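# Hang a picture on two wall hooks by its wire

## Task

Get the picture onto the two hooks on the wall, supported by the wire across its back. It must end upright, with its front facing outward and its top edge horizontal. If the picture drops onto the hooks rather than being lowered onto them, the attempt counts as failed.

## Robot and tools

Robot and scene. There are two arms, left_arm and right_arm, each ending in a two-finger gripper. The left base stands near (+0.042, +0.324, 0) m and the right base near (+0.039, -0.281, 0) m, each yawed only slightly. A camera stand is fixed behind them. The four cameras are cam_head_left and cam_head_right (fixed on one bar, looking down at the work area) and cam_left_wrist and cam_right_wrist (riding on the hands). All images are 896x504 pixels with (0, 0) at the top-left. Calibration matrices are provided but may be off by millimetres to a few centimetres. A loose object may occasionally get a small push from outside.

Frame. Everything uses the scene frame. Its origin is at table-top height, halfway between the nominal base spots. +x points out over the table, +y toward left_arm, and +z up. Arm names do not match image left and right. A gripper's fingers extend along its own +z, and they close along its own y. end_effector_position is the point between the finger pads, just behind the tips.

execute_actions. The argument actions is a list of actions. Each action is a table of 1 to 15 rows, and each row is one 1/30 s control step. A short table repeats its final row until 15 steps have run. Every row has 14 numbers in [-1, 1]. The first seven are for left_arm: dx, dy, dz, rx, ry, rz, opening. The next seven are the same for right_arm. Both arms must always be filled in. dx to rz are offsets, not poses. They are measured along scene axes from that arm's Hand target as it stood when the action began, so every row counts from that same start. Repeating an offset in a later action moves the arm further. Scale: 1.0 = 0.6 m of travel or 180 degrees. rx, ry, rz form one rotation vector applied about the Hand target's position. opening is absolute. +1 is fully open (about 87 mm between pads), +0.5 about 69 mm, 0 about 43 mm, -0.5 about 18 mm, and -1 shut. To keep an arm still, send six zeros plus its current opening, because a 0 in the opening slot is itself a command. The optional cameras argument is a list of names, ["all"], or []. Images come back only when actions is empty or when cameras requests them.

move. target is either one 14-number row or a list of up to 15 rows. The layout and scale are the same as above. Every row is an offset from the Hand targets that held when the move started, not from the preceding row. Each gripper follows a straight line and takes the shorter rotation. Paths do not avoid obstacles or the other arm, and a move stops after 10 s. speed is in m/s, 0.002 to 2.9, default 0.25, with rotation capped at twice that in rad/s. Give one value, or one per target. blend is a corner radius in metres; 0 (the default) means a full stop at each target. opening_speed is per second on the -1..+1 scale and must be at least 0.2. Openings in the first row are sent immediately. Changed openings in later rows are applied on arrival, with all arms pausing. blocking=false returns after about 0.5 s and lets the move keep running. The result ends with a move: line giving the outcome: done, off_target, moving, held, or fault. limits=paced means the pose was clipped, and limits=held means steps were withheld. Faster moves stray and hit harder.

wait takes seconds, 0 to 10, and lets the scene run on the last commands. stop brakes a running move. zoom_image takes camera plus region [x0, y0, x1, y1] in pixels, at most 504 by 504, from that camera's newest image. finished_scene takes scene, the current scene's number, and cannot be undone. Call it only when the picture hangs correctly without the robot touching it.

Results. Each arm reports end_effector_position (m) and end_effector_quat_wxyz, plus its Hand target, the base for its next offsets. It also reports Tool commands, grip_measured (on the opening scale), Joint positions (gripper reported 0 closed to 1 open), Joint torques (include the arm's own weight, noisy), and Joint velocities. Runs of actions also list some intermediate positions. A MOTOR HOT line appears at 75 °C. At 90 °C the arm folds up and stops working for the rest of the scene.

Control behaviour. Commanded orientation is clipped each step to within 40 degrees of the measured orientation. Weight and friction often leave the gripper low, short, or tilted, especially when far out. Check the pose after each move, and send the remaining distance as a further offset. A blocked arm keeps pushing until its target is moved back behind the gripper. Keep paths away from an arm's own base, since passing near it can flip the shoulder posture.

Gripping. Note grip_measured when the pads first touch, then command about 0.04 below that reading for a firm hold, or less of a difference for a lighter one.

Avoid the following. Do not drop the picture or let it fall onto the hooks; lower the wire onto them gently and only then open. Do not strike the wall, hooks, or table hard. Do not let the two grippers, housings, or wrist cameras bump or squeeze each other, and do not close one gripper on the other's fingers. Avoid strain on the wrist-camera cables. Do not leave anything off the table. Avoid long holds with the arms stretched, which heat the motors.

Each tool is called after "Emit:" as a command line: name --argument value for each argument, lists and objects as JSON in quotes; but a table of rows of numbers goes row by row, as --pt "numbers of a row", without its own name.

## Session

Emit:
execute_actions --actions '[]'

Scene clock: 0.00 s.
left_arm: end_effector_position=(+0.3926, +0.0402, +0.2742) grip_measured=+1.000 end_effector_quat_wxyz=(+0.491, -0.004, +0.861, -0.131) | right_arm: end_effector_position=(+0.3465, -0.1424, +0.3003) grip_measured=+0.998 end_effector_quat_wxyz=(+0.551, +0.009, +0.832, +0.072)
Joint positions: left_arm=[-0.843 1.571 1.56 -0.568 -0.485 -0.561 1] | right_arm=[0.571 1.086 1.211 -0.566 0.453 0.345 0.999]
Joint velocities: within noise
Joint torques (N m): no reading
Heat: left arm: 28 °C; right arm: 28 °C.
Hand target: left_arm +0.3927, +0.0404, +0.2807; +0.495, -0.006, +0.858, -0.135 | right_arm +0.3462, -0.1427, +0.3040; +0.553, +0.010, +0.830, +0.074
Tool commands: left_gripper/opening=+1.0 right_gripper/opening=+1.0

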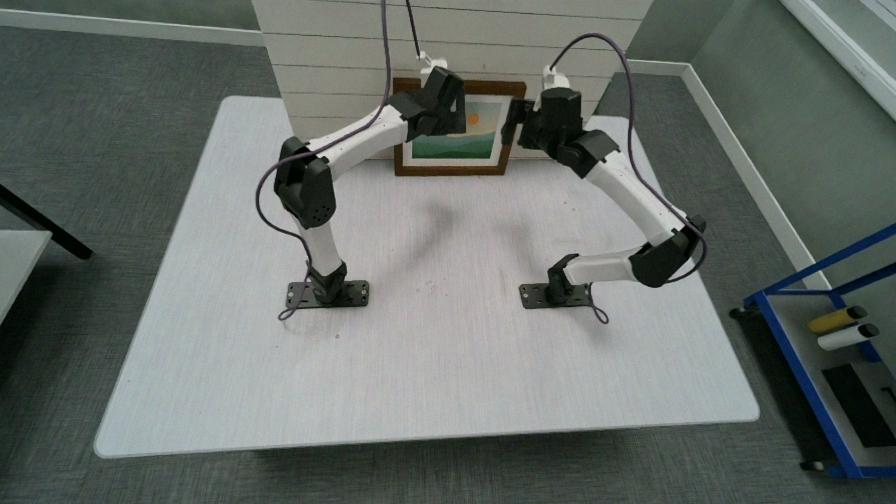

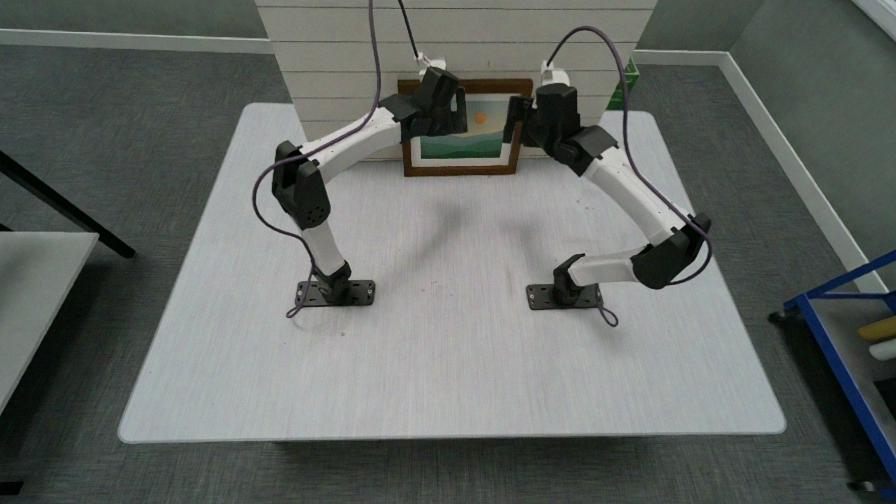

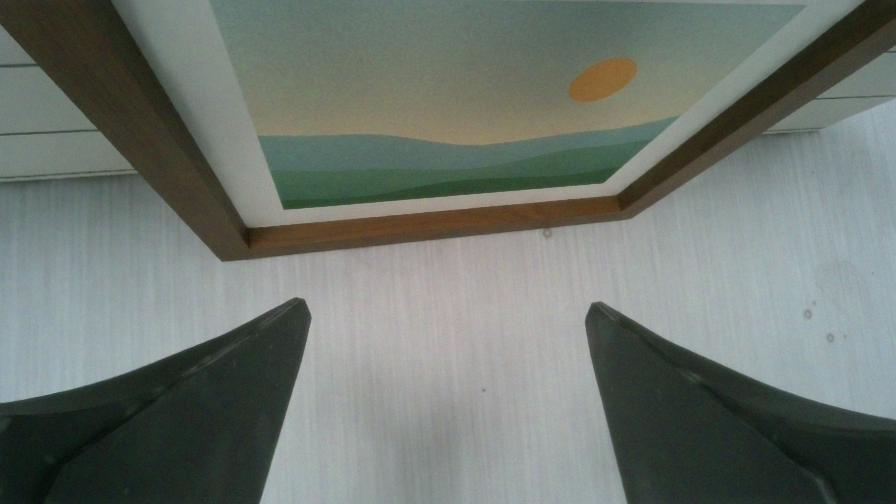

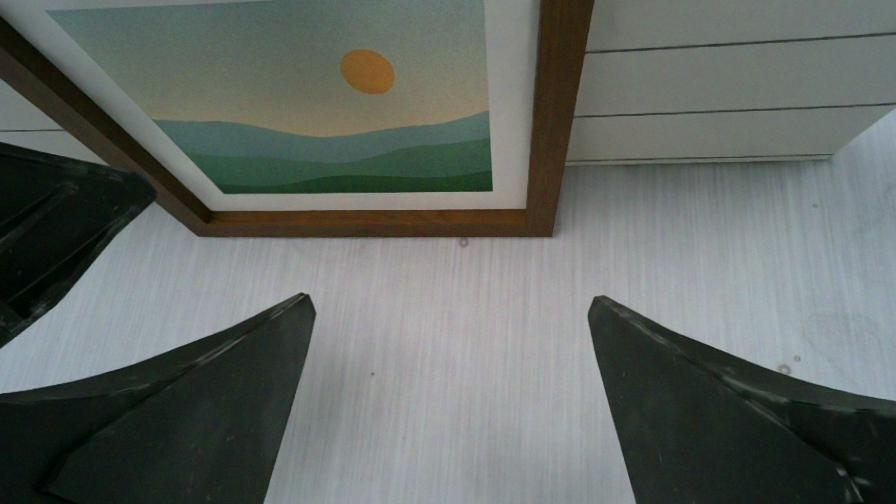

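Emit:
zoom_image --camera "cam_head_right" --region '[300, 0, 660, 200]'

Emit:
zoom_image --camera "cam_head_left" --region '[300, 0, 660, 200]'

Scaled by 1.400.

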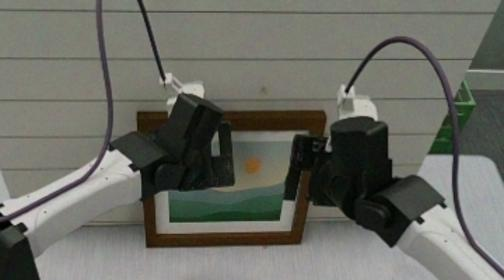

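Scaled by 1.400.

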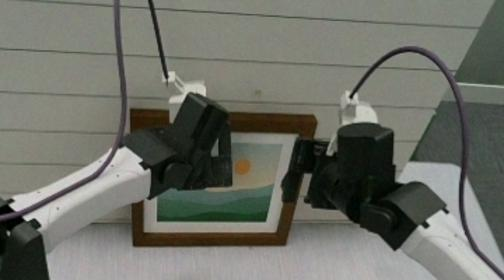

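Emit:
move --target '[-0.2, 0.45, 0.0, 0, -0.38, 0, 1, -0.13, -0.3, 0.0, 0, -0.33, 0, 1]' --cameras '["all"]'

Scene clock: 6.03 s.
left_arm: end_effector_position=(+0.2721, +0.3090, +0.2824) grip_measured=+1.000 end_effector_quat_wxyz=(+0.869, +0.060, +0.481, -0.097) | right_arm: end_effector_position=(+0.2828, -0.3363, +0.2786) grip_measured=+0.998 end_effector_quat_wxyz=(+0.860, +0.040, +0.502, +0.081)
Joint positions: left_arm=[0.34 0.146 0.017 0.777 0.499 -0.335 1] | right_arm=[-0.787 0.558 0.032 1.188 -0.64 0.61 0.999]
Joint torques (N m): left_arm=[0.92 3.22 7.64 1.53 -0.16 -0.09] | right_arm=[-0.49 1.85 6.64 3.16 -0.04 0.11]
Heat: left arm: 29 °C; right arm: 28 °C.
Hand target: left_arm +0.2726, +0.3103, +0.2808; +0.892, +0.071, +0.431, -0.115 | right_arm +0.2681, -0.3227, +0.3040; +0.892, -0.028, +0.446, +0.069
Off the commanded pose: left_arm 0.002 m, 7 deg | right_arm 0.032 m, 11 deg.
joint sent to its limit (left arm) — joint 3 (elbow), lower limit, where the elbow is as bent as it goes. The joint targets are off in orientation, not in position.
move: off_target (left_arm, right_arm)
camera_calibration:
cam_left_wrist: T_world_to_cam=[[-0.21197, -0.977249, 0.00723857, 0.355016], [-0.315939, 0.0615159, -0.946783, 0.354866], [0.924798, -0.202977, -0.321791, 0.0449906], [0, 0, 0, 1]] pos_world=[0.145762, 0.334241, 0.347889]
cam_right_wrist: T_world_to_cam=[[0.101928, -0.986869, -0.1253, -0.327352], [-0.314367, 0.0875468, -0.945256, 0.406426], [0.943813, 0.135739, -0.301316, 0.00841261], [0, 0, 0, 1]] pos_world=[0.153194, -0.359777, 0.345694]

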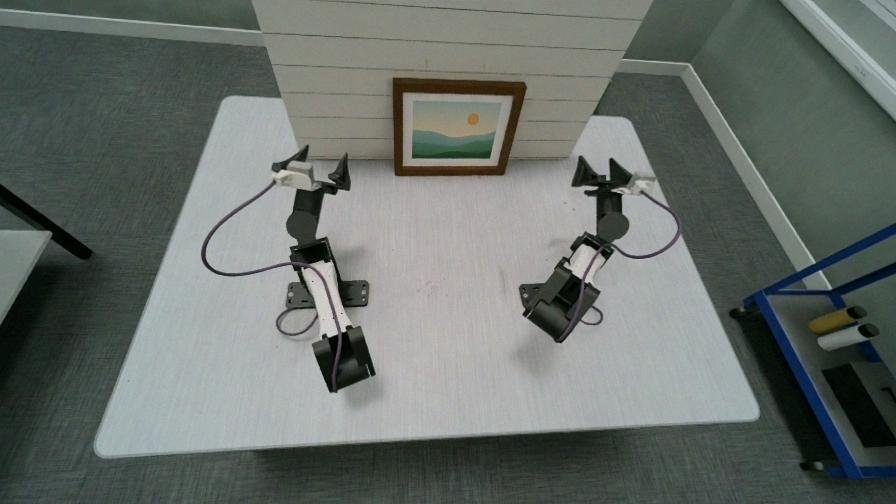

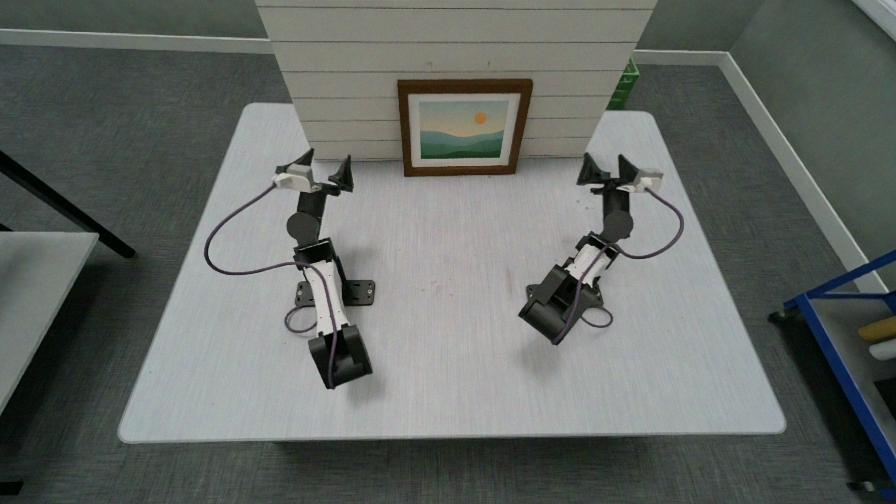

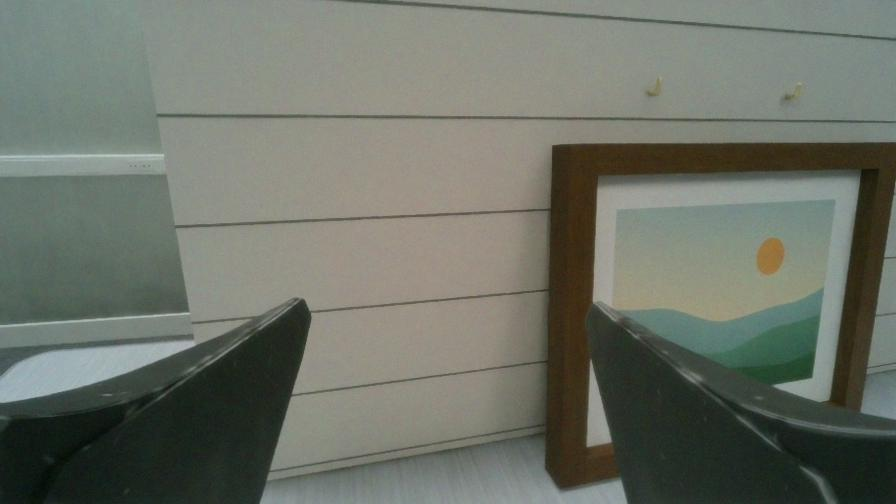

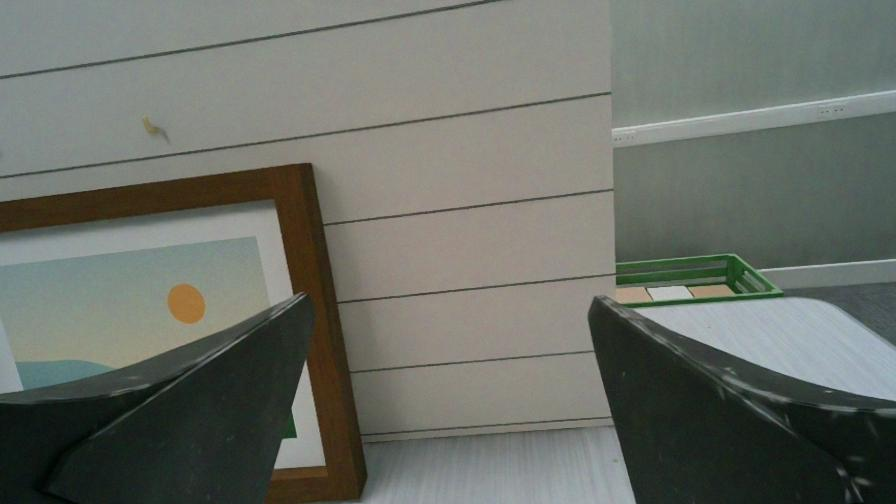

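Emit:
zoom_image --camera "cam_head_right" --region '[380, 30, 560, 190]'

Emit:
zoom_image --camera "cam_head_left" --region '[370, 30, 550, 190]'

Emit:
zoom_image --camera "cam_left_wrist" --region '[540, 40, 896, 240]'

Emit:
zoom_image --camera "cam_right_wrist" --region '[0, 80, 360, 282]'

Scaled by 2.800.

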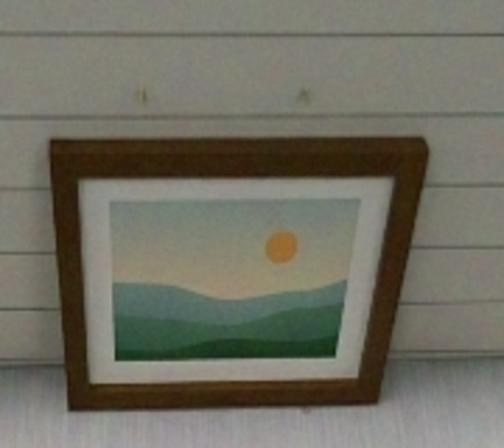

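Scaled by 2.800.

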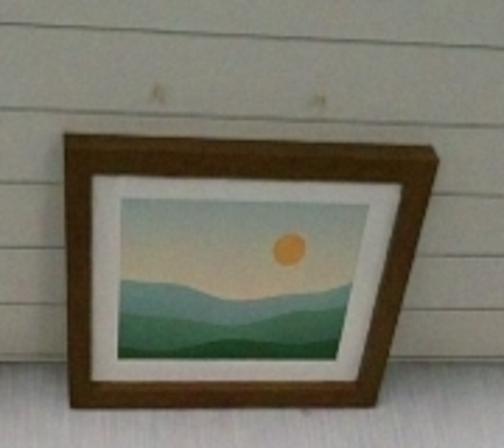

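Scaled by 1.416.

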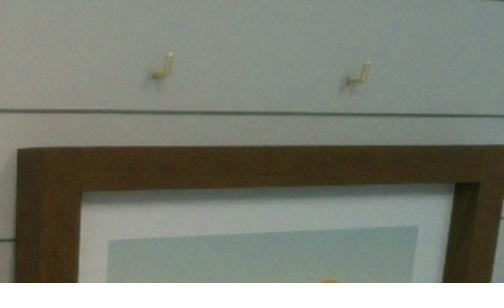

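Scaled by 1.400.

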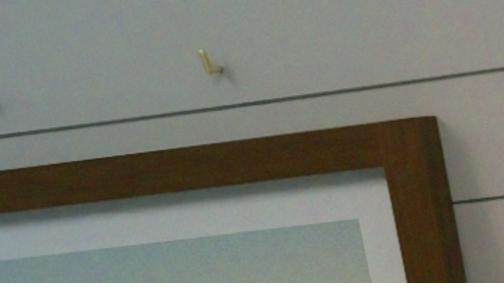

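Emit:
move --target '[0.162, -0.209, -0.135, 0.0279, 0.2673, 0.0845, 1, 0.17, 0.263, -0.173, -0.0229, 0.2597, -0.0431, 1]' --cameras '["all"]'

Scene clock: 19.43 s.
left_arm: end_effector_position=(+0.3674, +0.1889, +0.1913) grip_measured=+1.000 end_effector_quat_wxyz=(+0.639, +0.010, +0.770, +0.006) | right_arm: end_effector_position=(+0.3676, -0.1666, +0.1918) grip_measured=+0.998 end_effector_quat_wxyz=(+0.638, -0.011, +0.770, -0.002)
Joint positions: left_arm=[-0.724 1.073 0.579 0.254 -0.68 -0.13 1] | right_arm=[0.559 1.015 0.55 0.242 0.579 0.106 0.999]
Joint torques (N m): left_arm=[-0.61 -2.07 11.02 1.91 -0.28 -0.17] | right_arm=[0.38 -1.84 10.82 1.88 0.21 0.25]
Heat: left arm: 30 °C; right arm: 31 °C.
Hand target: left_arm +0.3699, +0.1850, +0.1998; +0.643, +0.000, +0.766, +0.000 | right_arm +0.3701, -0.1649, +0.2001; +0.643, +0.000, +0.766, +0.000
Off the commanded pose: left_arm 0.010 m, 1 deg | right_arm 0.009 m, 1 deg.
move: done
camera_calibration:
cam_left_wrist: T_world_to_cam=[[0.0143789, -0.999715, -0.0190348, 0.184603], [-0.878002, -0.00351486, -0.478643, 0.435374], [0.47844, 0.023595, -0.877803, 0.130756], [0, 0, 0, 1]] pos_world=[0.317046, 0.182996, 0.326681]
cam_right_wrist: T_world_to_cam=[[0.0343517, -0.998812, 0.0345486, -0.187217], [-0.849824, -0.0473848, -0.524932, 0.43], [0.525946, -0.011328, -0.850443, 0.113542], [0, 0, 0, 1]] pos_world=[0.312138, -0.165333, 0.32875]

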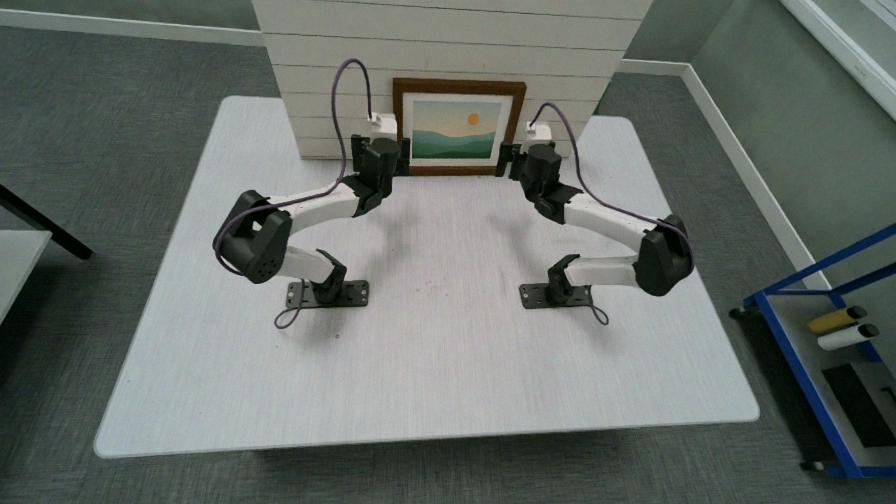

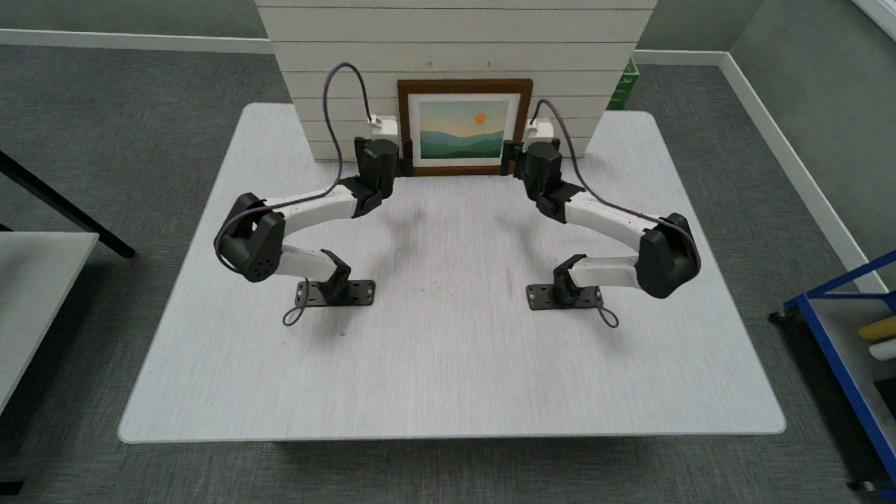

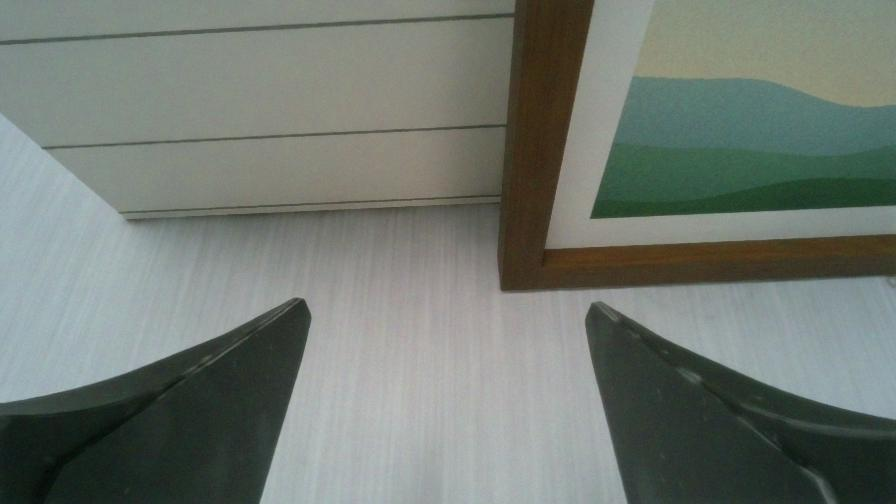

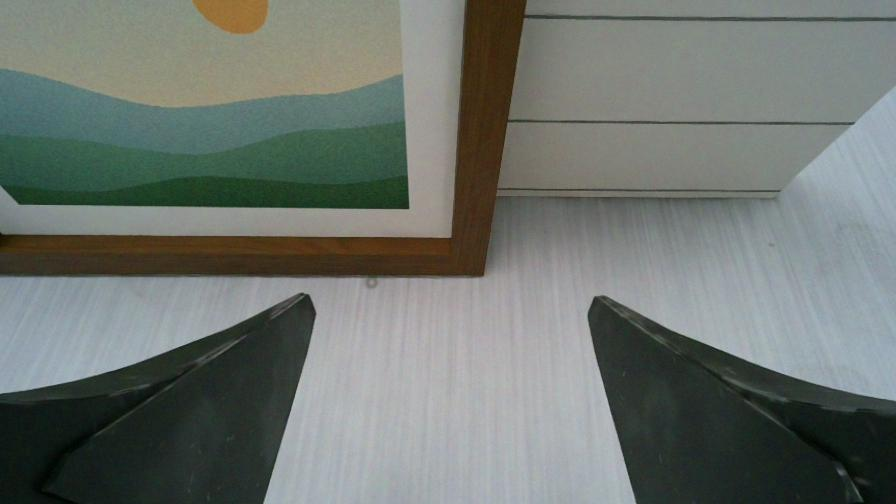

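Emit:
move --target '[0.05, -0.08, 0.02, 0, 0, 0.0167, 1, 0.09, -0.035, 0.02, 0, 0, 0.0167, 1]' --cameras '["all"]'

Scene clock: 23.67 s.
left_arm: end_effector_position=(+0.3968, +0.1426, +0.2040) grip_measured=+1.000 end_effector_quat_wxyz=(+0.637, -0.010, +0.770, +0.024) | right_arm: end_effector_position=(+0.4167, -0.1893, +0.1988) grip_measured=+0.998 end_effector_quat_wxyz=(+0.629, -0.018, +0.777, +0.008)
Joint positions: left_arm=[-0.811 1.329 0.799 0.253 -0.818 -0.178 1] | right_arm=[0.337 1.162 0.668 0.271 0.336 0.063 0.999]
Joint torques (N m): left_arm=[-0.42 -3.84 10.82 1.88 -0.29 -0.16] | right_arm=[-0.94 -2.84 10.89 2.28 -0.17 0.02]
Heat: left arm: 31 °C; right arm: 31 °C.
Hand target: left_arm +0.3999, +0.1371, +0.2117; +0.643, -0.020, +0.766, +0.017 | right_arm +0.4242, -0.1859, +0.2121; +0.642, -0.020, +0.766, +0.017
Off the commanded pose: left_arm 0.010 m, 2 deg | right_arm 0.016 m, 2 deg.
move: off_target (right_arm)
camera_calibration:
cam_left_wrist: T_world_to_cam=[[0.0694317, -0.997335, -0.0223943, 0.116568], [-0.877534, -0.050384, -0.476859, 0.473254], [0.47446, 0.0527609, -0.878694, 0.126425], [0, 0, 0, 1]] pos_world=[0.34722, 0.133432, 0.339375]
cam_right_wrist: T_world_to_cam=[[0.0580458, -0.997932, 0.027598, -0.220142], [-0.860867, -0.0640332, -0.504784, 0.471731], [0.505508, 0.00554244, -0.862804, 0.107665], [0, 0, 0, 1]] pos_world=[0.364451, -0.190077, 0.337092]

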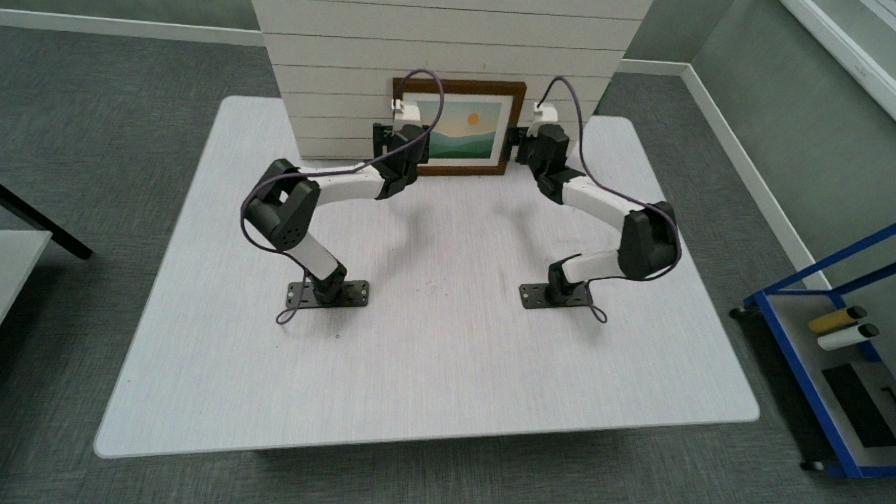

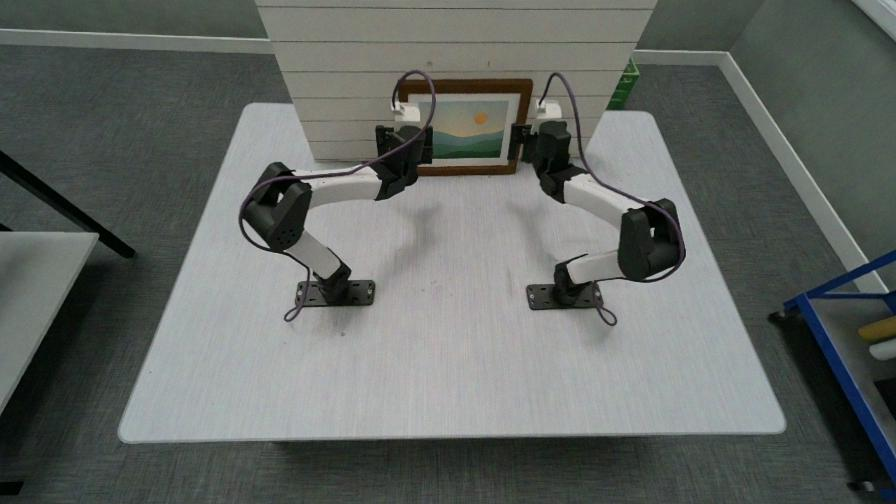

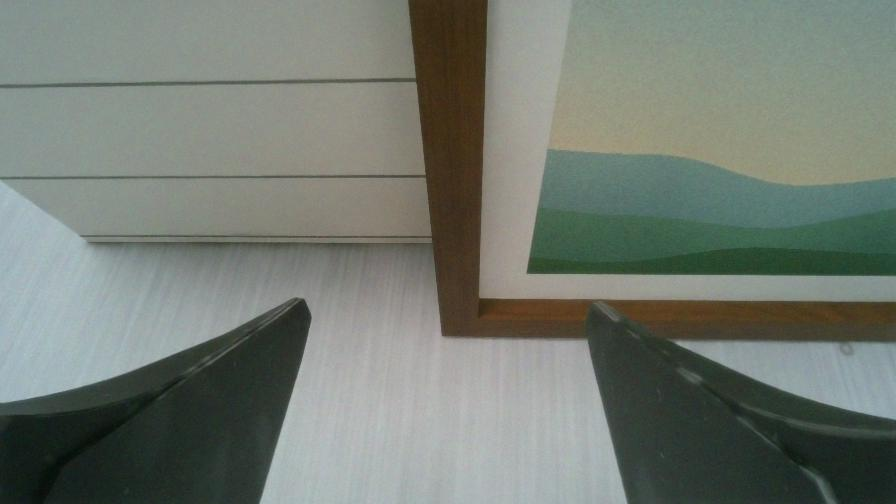

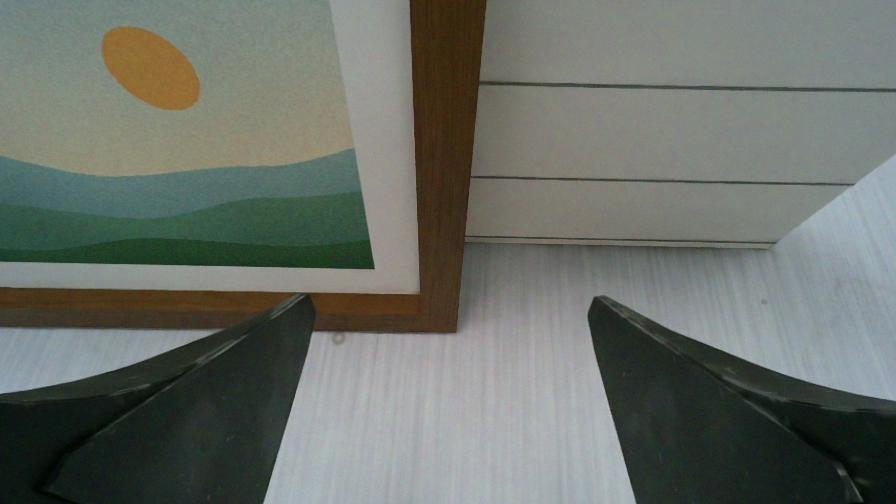

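Emit:
move --target '[0.125, 0, 0, 0, 0, 0, 1, 0.145, -0.003, 0.006, 0, -0.01, 0.005, 1]' --cameras '["all"]' --speed 0.12

Scene clock: 26.13 s.
left_arm: end_effector_position=(+0.4662, +0.1398, +0.2015) grip_measured=+1.000 end_effector_quat_wxyz=(+0.632, -0.017, +0.775, +0.022) | right_arm: end_effector_position=(+0.5031, -0.1905, +0.2043) grip_measured=+0.998 end_effector_quat_wxyz=(+0.641, -0.022, +0.767, +0.014)
Joint positions: left_arm=[-0.664 1.551 0.986 0.304 -0.679 -0.153 1] | right_arm=[0.224 1.496 0.904 0.41 0.212 0.032 0.999]
Joint torques (N m): left_arm=[0.73 -5.59 10.82 2.19 -0.03 0.09] | right_arm=[-0.88 -5.44 10.66 2.33 -0.23 0.02]
Heat: left arm: 32 °C; right arm: 31 °C.
Hand target: left_arm +0.4749, +0.1370, +0.2117; +0.643, -0.020, +0.766, +0.017 | right_arm +0.5112, -0.1878, +0.2159; +0.654, -0.026, +0.755, +0.022
Off the commanded pose: left_arm 0.014 m, 2 deg | right_arm 0.014 m, 2 deg.
move: off_target (left_arm, right_arm)
camera_calibration:
cam_left_wrist: T_world_to_cam=[[0.0775539, -0.996925, -0.0111785, 0.102826], [-0.883864, -0.0635624, -0.463405, 0.534867], [0.46127, 0.0458191, -0.886076, 0.100075], [0, 0, 0, 1]] pos_world=[0.418613, 0.131922, 0.337683]
cam_right_wrist: T_world_to_cam=[[0.0713275, -0.997172, 0.0236808, -0.232281], [-0.843647, -0.0729778, -0.531915, 0.543935], [0.532138, 0.0179619, -0.846467, 0.0543546], [0, 0, 0, 1]] pos_world=[0.446533, -0.192905, 0.340837]

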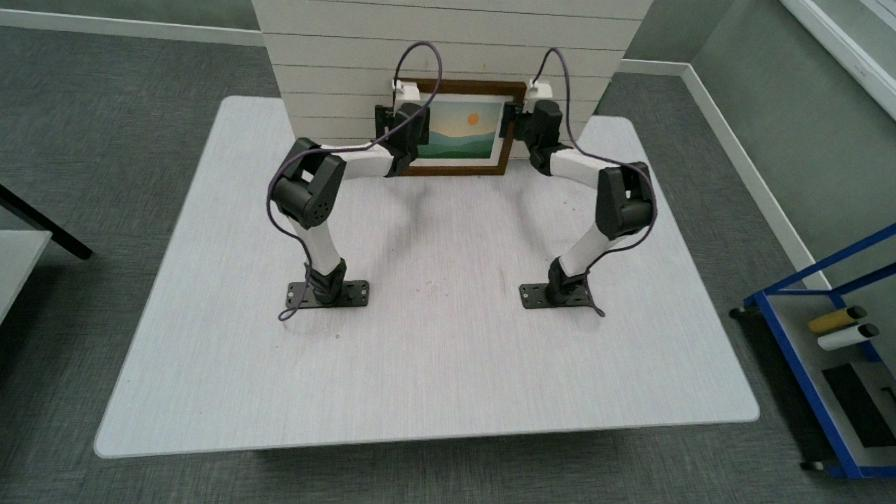

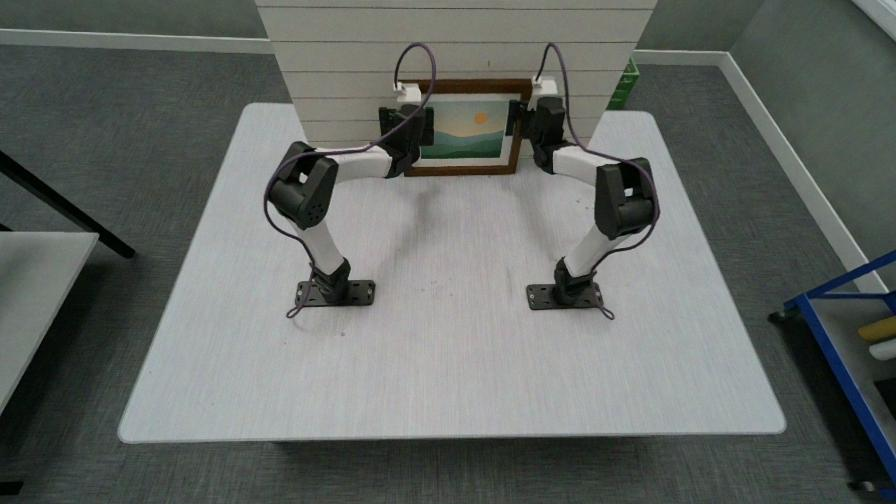

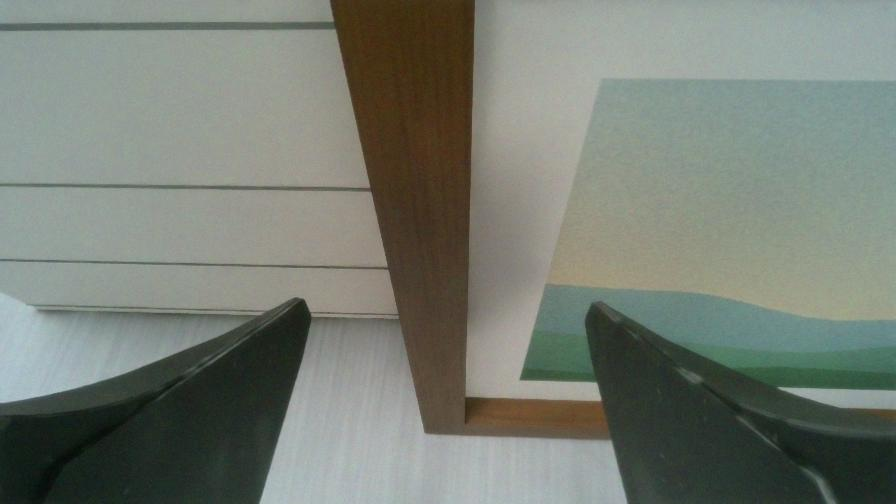

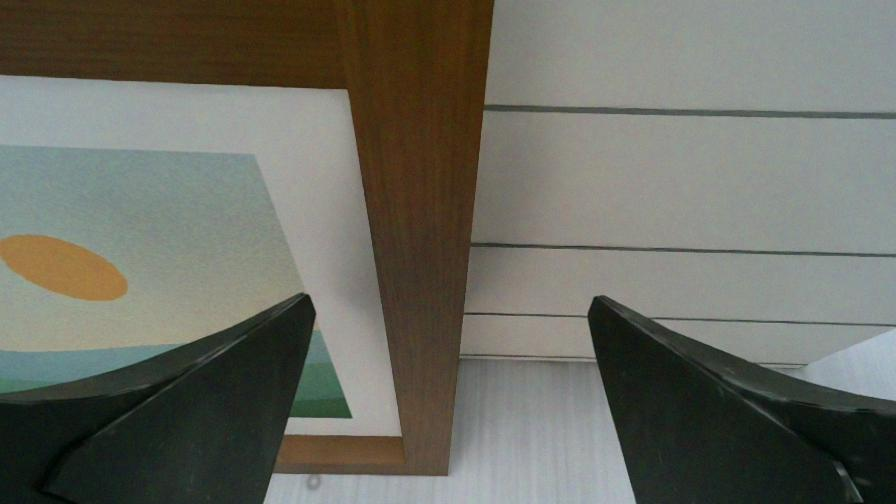

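Emit:
move --pt "0 0.011 0 0 0 0 1 0 0.013 0 0 0 0 1" --pt "0.03 0.011 0 0 0 0 1 0.03 0.013 0 0 0 0 1" --cameras '["cam_left_wrist", "cam_right_wrist"]' --speed 0.05

Scene clock: 29.43 s.
left_arm: end_effector_position=(+0.4839, +0.1461, +0.2014) grip_measured=+1.000 end_effector_quat_wxyz=(+0.631, -0.017, +0.775, +0.022) | right_arm: end_effector_position=(+0.5166, -0.1804, +0.2051) grip_measured=+0.998 end_effector_quat_wxyz=(+0.640, -0.030, +0.767, +0.018)
Joint positions: left_arm=[-0.617 1.593 1.025 0.313 -0.634 -0.14 1] | right_arm=[0.236 1.554 0.965 0.405 0.209 0.027 0.999]
Joint torques (N m): left_arm=[0.69 -5.94 10.85 2.21 -0.09 0.11] | right_arm=[-1.16 -4.7 11.69 2.41 -0.12 0.08]
Heat: left arm: 32 °C; right arm: 32 °C.
Hand target: left_arm +0.4928, +0.1435, +0.2116; +0.642, -0.020, +0.766, +0.017 | right_arm +0.5292, -0.1799, +0.2158; +0.654, -0.026, +0.756, +0.022
Off the commanded pose: left_arm 0.014 m, 2 deg | right_arm 0.017 m, 2 deg.
move: off_target (left_arm, right_arm)
camera_calibration:
cam_left_wrist: T_world_to_cam=[[0.0776878, -0.996929, -0.00987002, 0.107417], [-0.884582, -0.0643597, -0.461922, 0.551023], [0.459868, 0.0446166, -0.886866, 0.0925667], [0, 0, 0, 1]] pos_world=[0.436512, 0.13842, 0.337684]
cam_right_wrist: T_world_to_cam=[[0.0878184, -0.995733, 0.0283368, -0.232372], [-0.843418, -0.0894609, -0.529757, 0.553057], [0.530032, 0.0226226, -0.847676, 0.0498658], [0, 0, 0, 1]] pos_world=[0.460435, -0.183032, 0.341841]
Images, in order (width x height): cam_left_wrist 896x504, cam_right_wrist 896x504.

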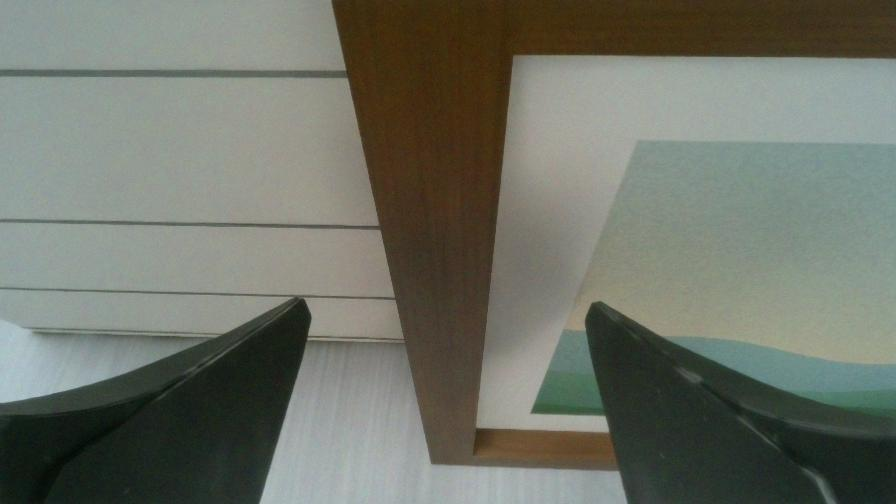

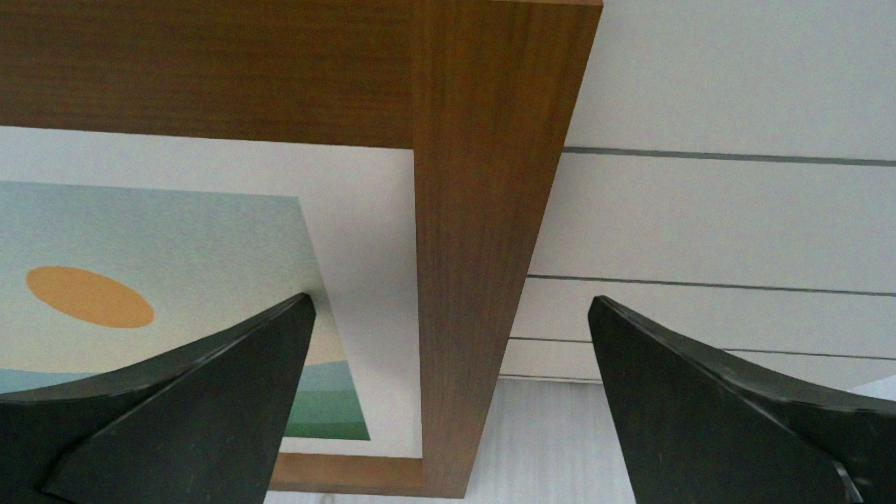

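Emit:
move --pt "0.007 0.001 0 0 0 0 1 -0.003 -0.005 0 0 0 0 1" --pt "0.007 0.001 0 0 0 0 -1 -0.003 -0.005 0 0 0 0 -1" --cameras '["all"]' --speed 0.05 --opening_speed 0.7

Scene clock: 34.10 s.
left_arm: end_effector_position=(+0.4882, +0.1471, +0.2017) grip_measured=-0.338 end_effector_quat_wxyz=(+0.631, -0.017, +0.775, +0.023) | right_arm: end_effector_position=(+0.5160, -0.1817, +0.2040) grip_measured=-0.350 end_effector_quat_wxyz=(+0.637, -0.035, +0.770, +0.021)
Joint positions: left_arm=[-0.608 1.604 1.037 0.314 -0.626 -0.136 0.331] | right_arm=[0.226 1.551 0.965 0.394 0.187 0.023 0.325]
Joint torques (N m): left_arm=[0.62 -5.97 10.91 2.21 -0.06 0.09] | right_arm=[-0.92 -5.18 10.77 2.52 0.02 0.11]
Heat: left arm: 33 °C; right arm: 33 °C.
Hand target: left_arm +0.4971, +0.1442, +0.2117; +0.643, -0.020, +0.766, +0.017 | right_arm +0.5274, -0.1828, +0.2159; +0.654, -0.026, +0.755, +0.022
Off the commanded pose: left_arm 0.014 m, 2 deg | right_arm 0.016 m, 3 deg.
move: off_target (left_arm, right_arm); target 2's new opening was sent with right_arm's hand 0.015 m and 2 deg from that target
camera_calibration:
cam_left_wrist: T_world_to_cam=[[0.0782515, -0.996874, -0.0109087, 0.107978], [-0.884421, -0.0643662, -0.46223, 0.555005], [0.460083, 0.0458181, -0.886693, 0.0904091], [0, 0, 0, 1]] pos_world=[0.440813, 0.139222, 0.337883]
cam_right_wrist: T_world_to_cam=[[0.100598, -0.994478, 0.0298998, -0.240213], [-0.846484, -0.101342, -0.522679, 0.549864], [0.522823, 0.0272709, -0.852005, 0.0546592], [0, 0, 0, 1]] pos_world=[0.46104, -0.184653, 0.341155]

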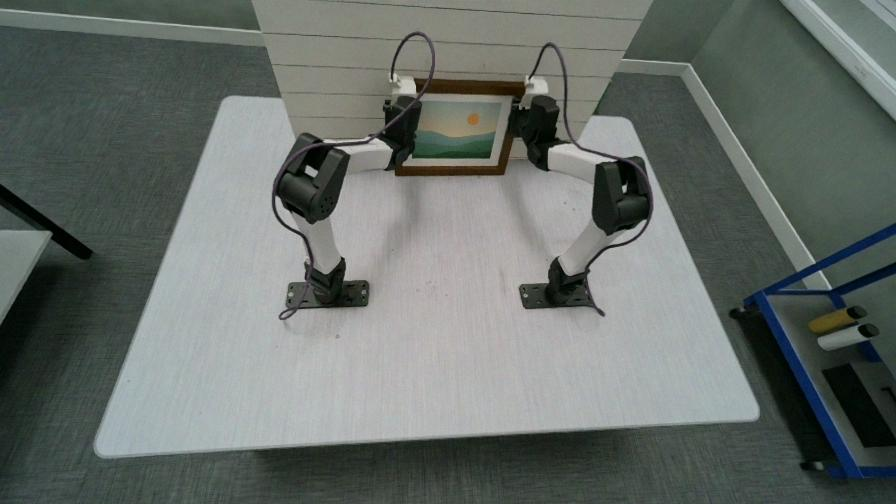

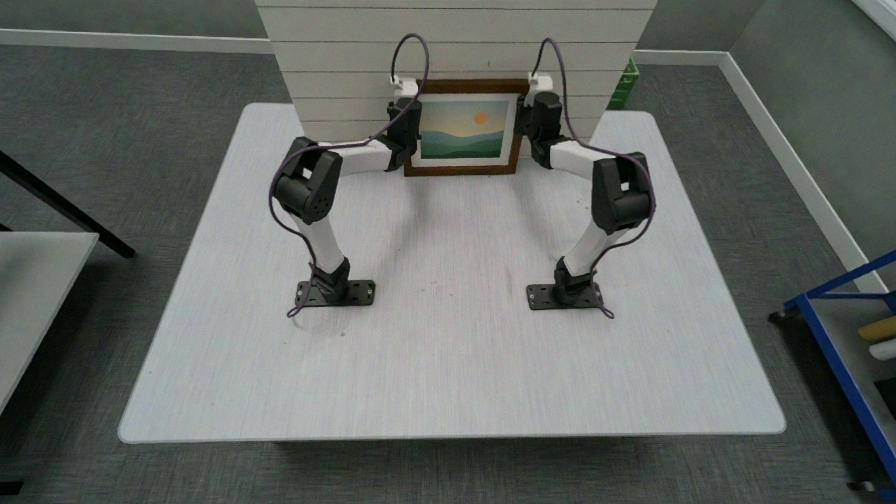

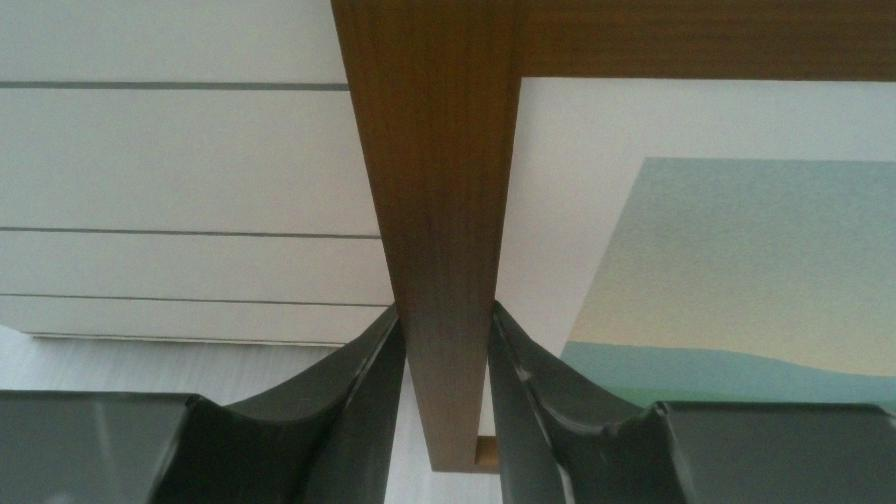

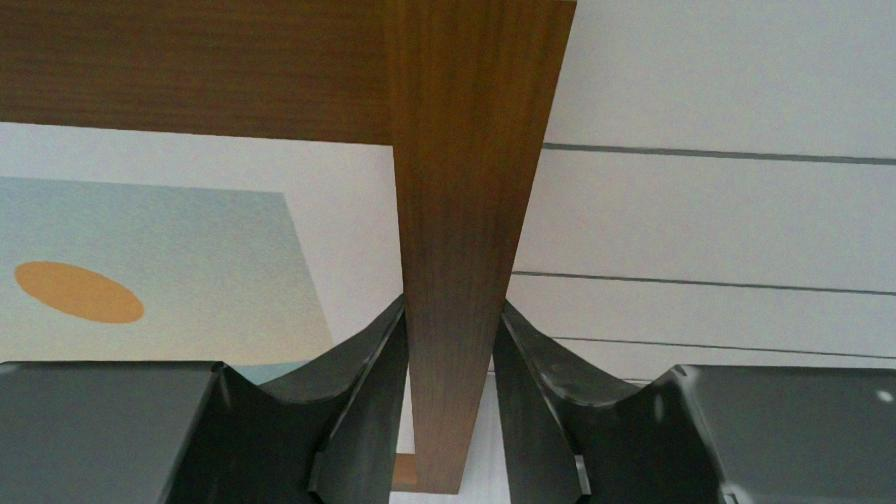

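Emit:
move --pt "-0.06 0 0.02 0 0 0 -1 -0.06 0 0.02 0 0 0 -1" --pt "-0.2 0 0.12 0 0 0 -1 -0.2 0 0.12 0 0 0 -1" --cameras '["all"]' --speed 0.12 --blend 0.01

Scene clock: 36.90 s.
left_arm: end_effector_position=(+0.3766, +0.1447, +0.2515) grip_measured=-0.337 end_effector_quat_wxyz=(+0.617, -0.005, +0.787, +0.027) | right_arm: end_effector_position=(+0.4036, -0.1837, +0.2520) grip_measured=-0.350 end_effector_quat_wxyz=(+0.614, -0.029, +0.789, +0.021)
Joint positions: left_arm=[-0.85 1.246 0.991 -0.11 -0.841 -0.24 0.332] | right_arm=[0.352 1.093 0.879 -0.047 0.313 0.08 0.325]
Joint torques (N m): left_arm=[-0.94 -6.78 12.45 2.06 -0.53 0.22] | right_arm=[0.79 -5.38 11.4 2.6 0.21 -0.21]
Heat: left arm: 34 °C; right arm: 33 °C.
Hand target: left_arm +0.3771, +0.1443, +0.2836; +0.642, -0.020, +0.766, +0.017 | right_arm +0.4074, -0.1830, +0.2878; +0.654, -0.026, +0.756, +0.022
Off the commanded pose: left_arm 0.032 m, 4 deg | right_arm 0.036 m, 6 deg.
move: off_target (left_arm, right_arm)
camera_calibration:
cam_left_wrist: T_world_to_cam=[[0.0643547, -0.997346, -0.0340492, 0.125932], [-0.901753, -0.0435045, -0.430056, 0.474565], [0.427434, 0.0583802, -0.90216, 0.20047], [0, 0, 0, 1]] pos_world=[0.334149, 0.13454, 0.389233]
cam_right_wrist: T_world_to_cam=[[0.0921021, -0.995588, 0.017916, -0.226109], [-0.877162, -0.0896359, -0.471754, 0.481275], [0.471278, 0.0277343, -0.881548, 0.182707], [0, 0, 0, 1]] pos_world=[0.356875, -0.187039, 0.392159]

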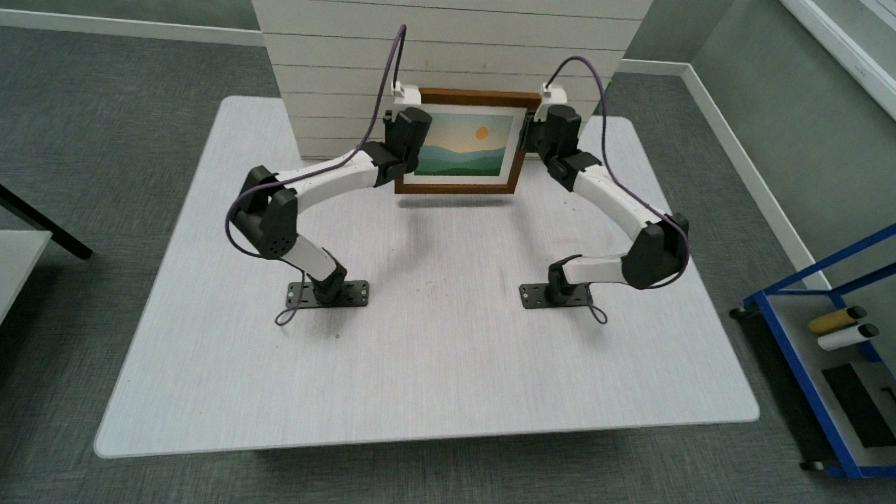

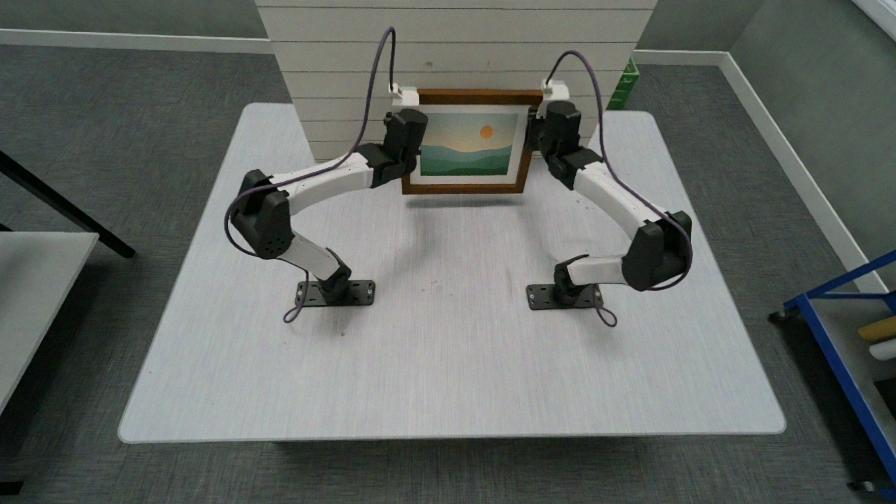

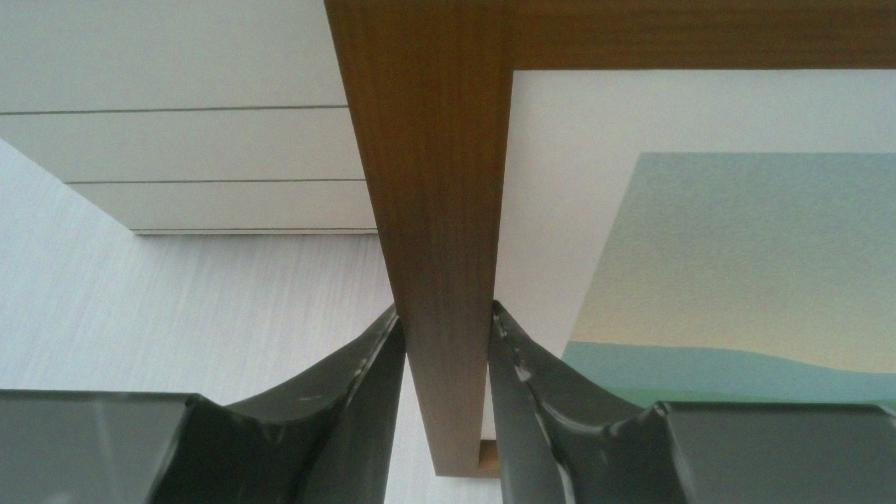

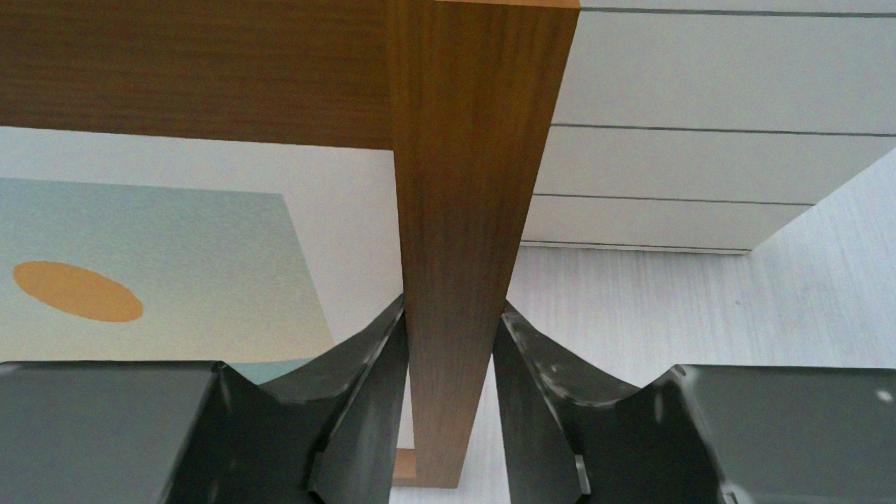

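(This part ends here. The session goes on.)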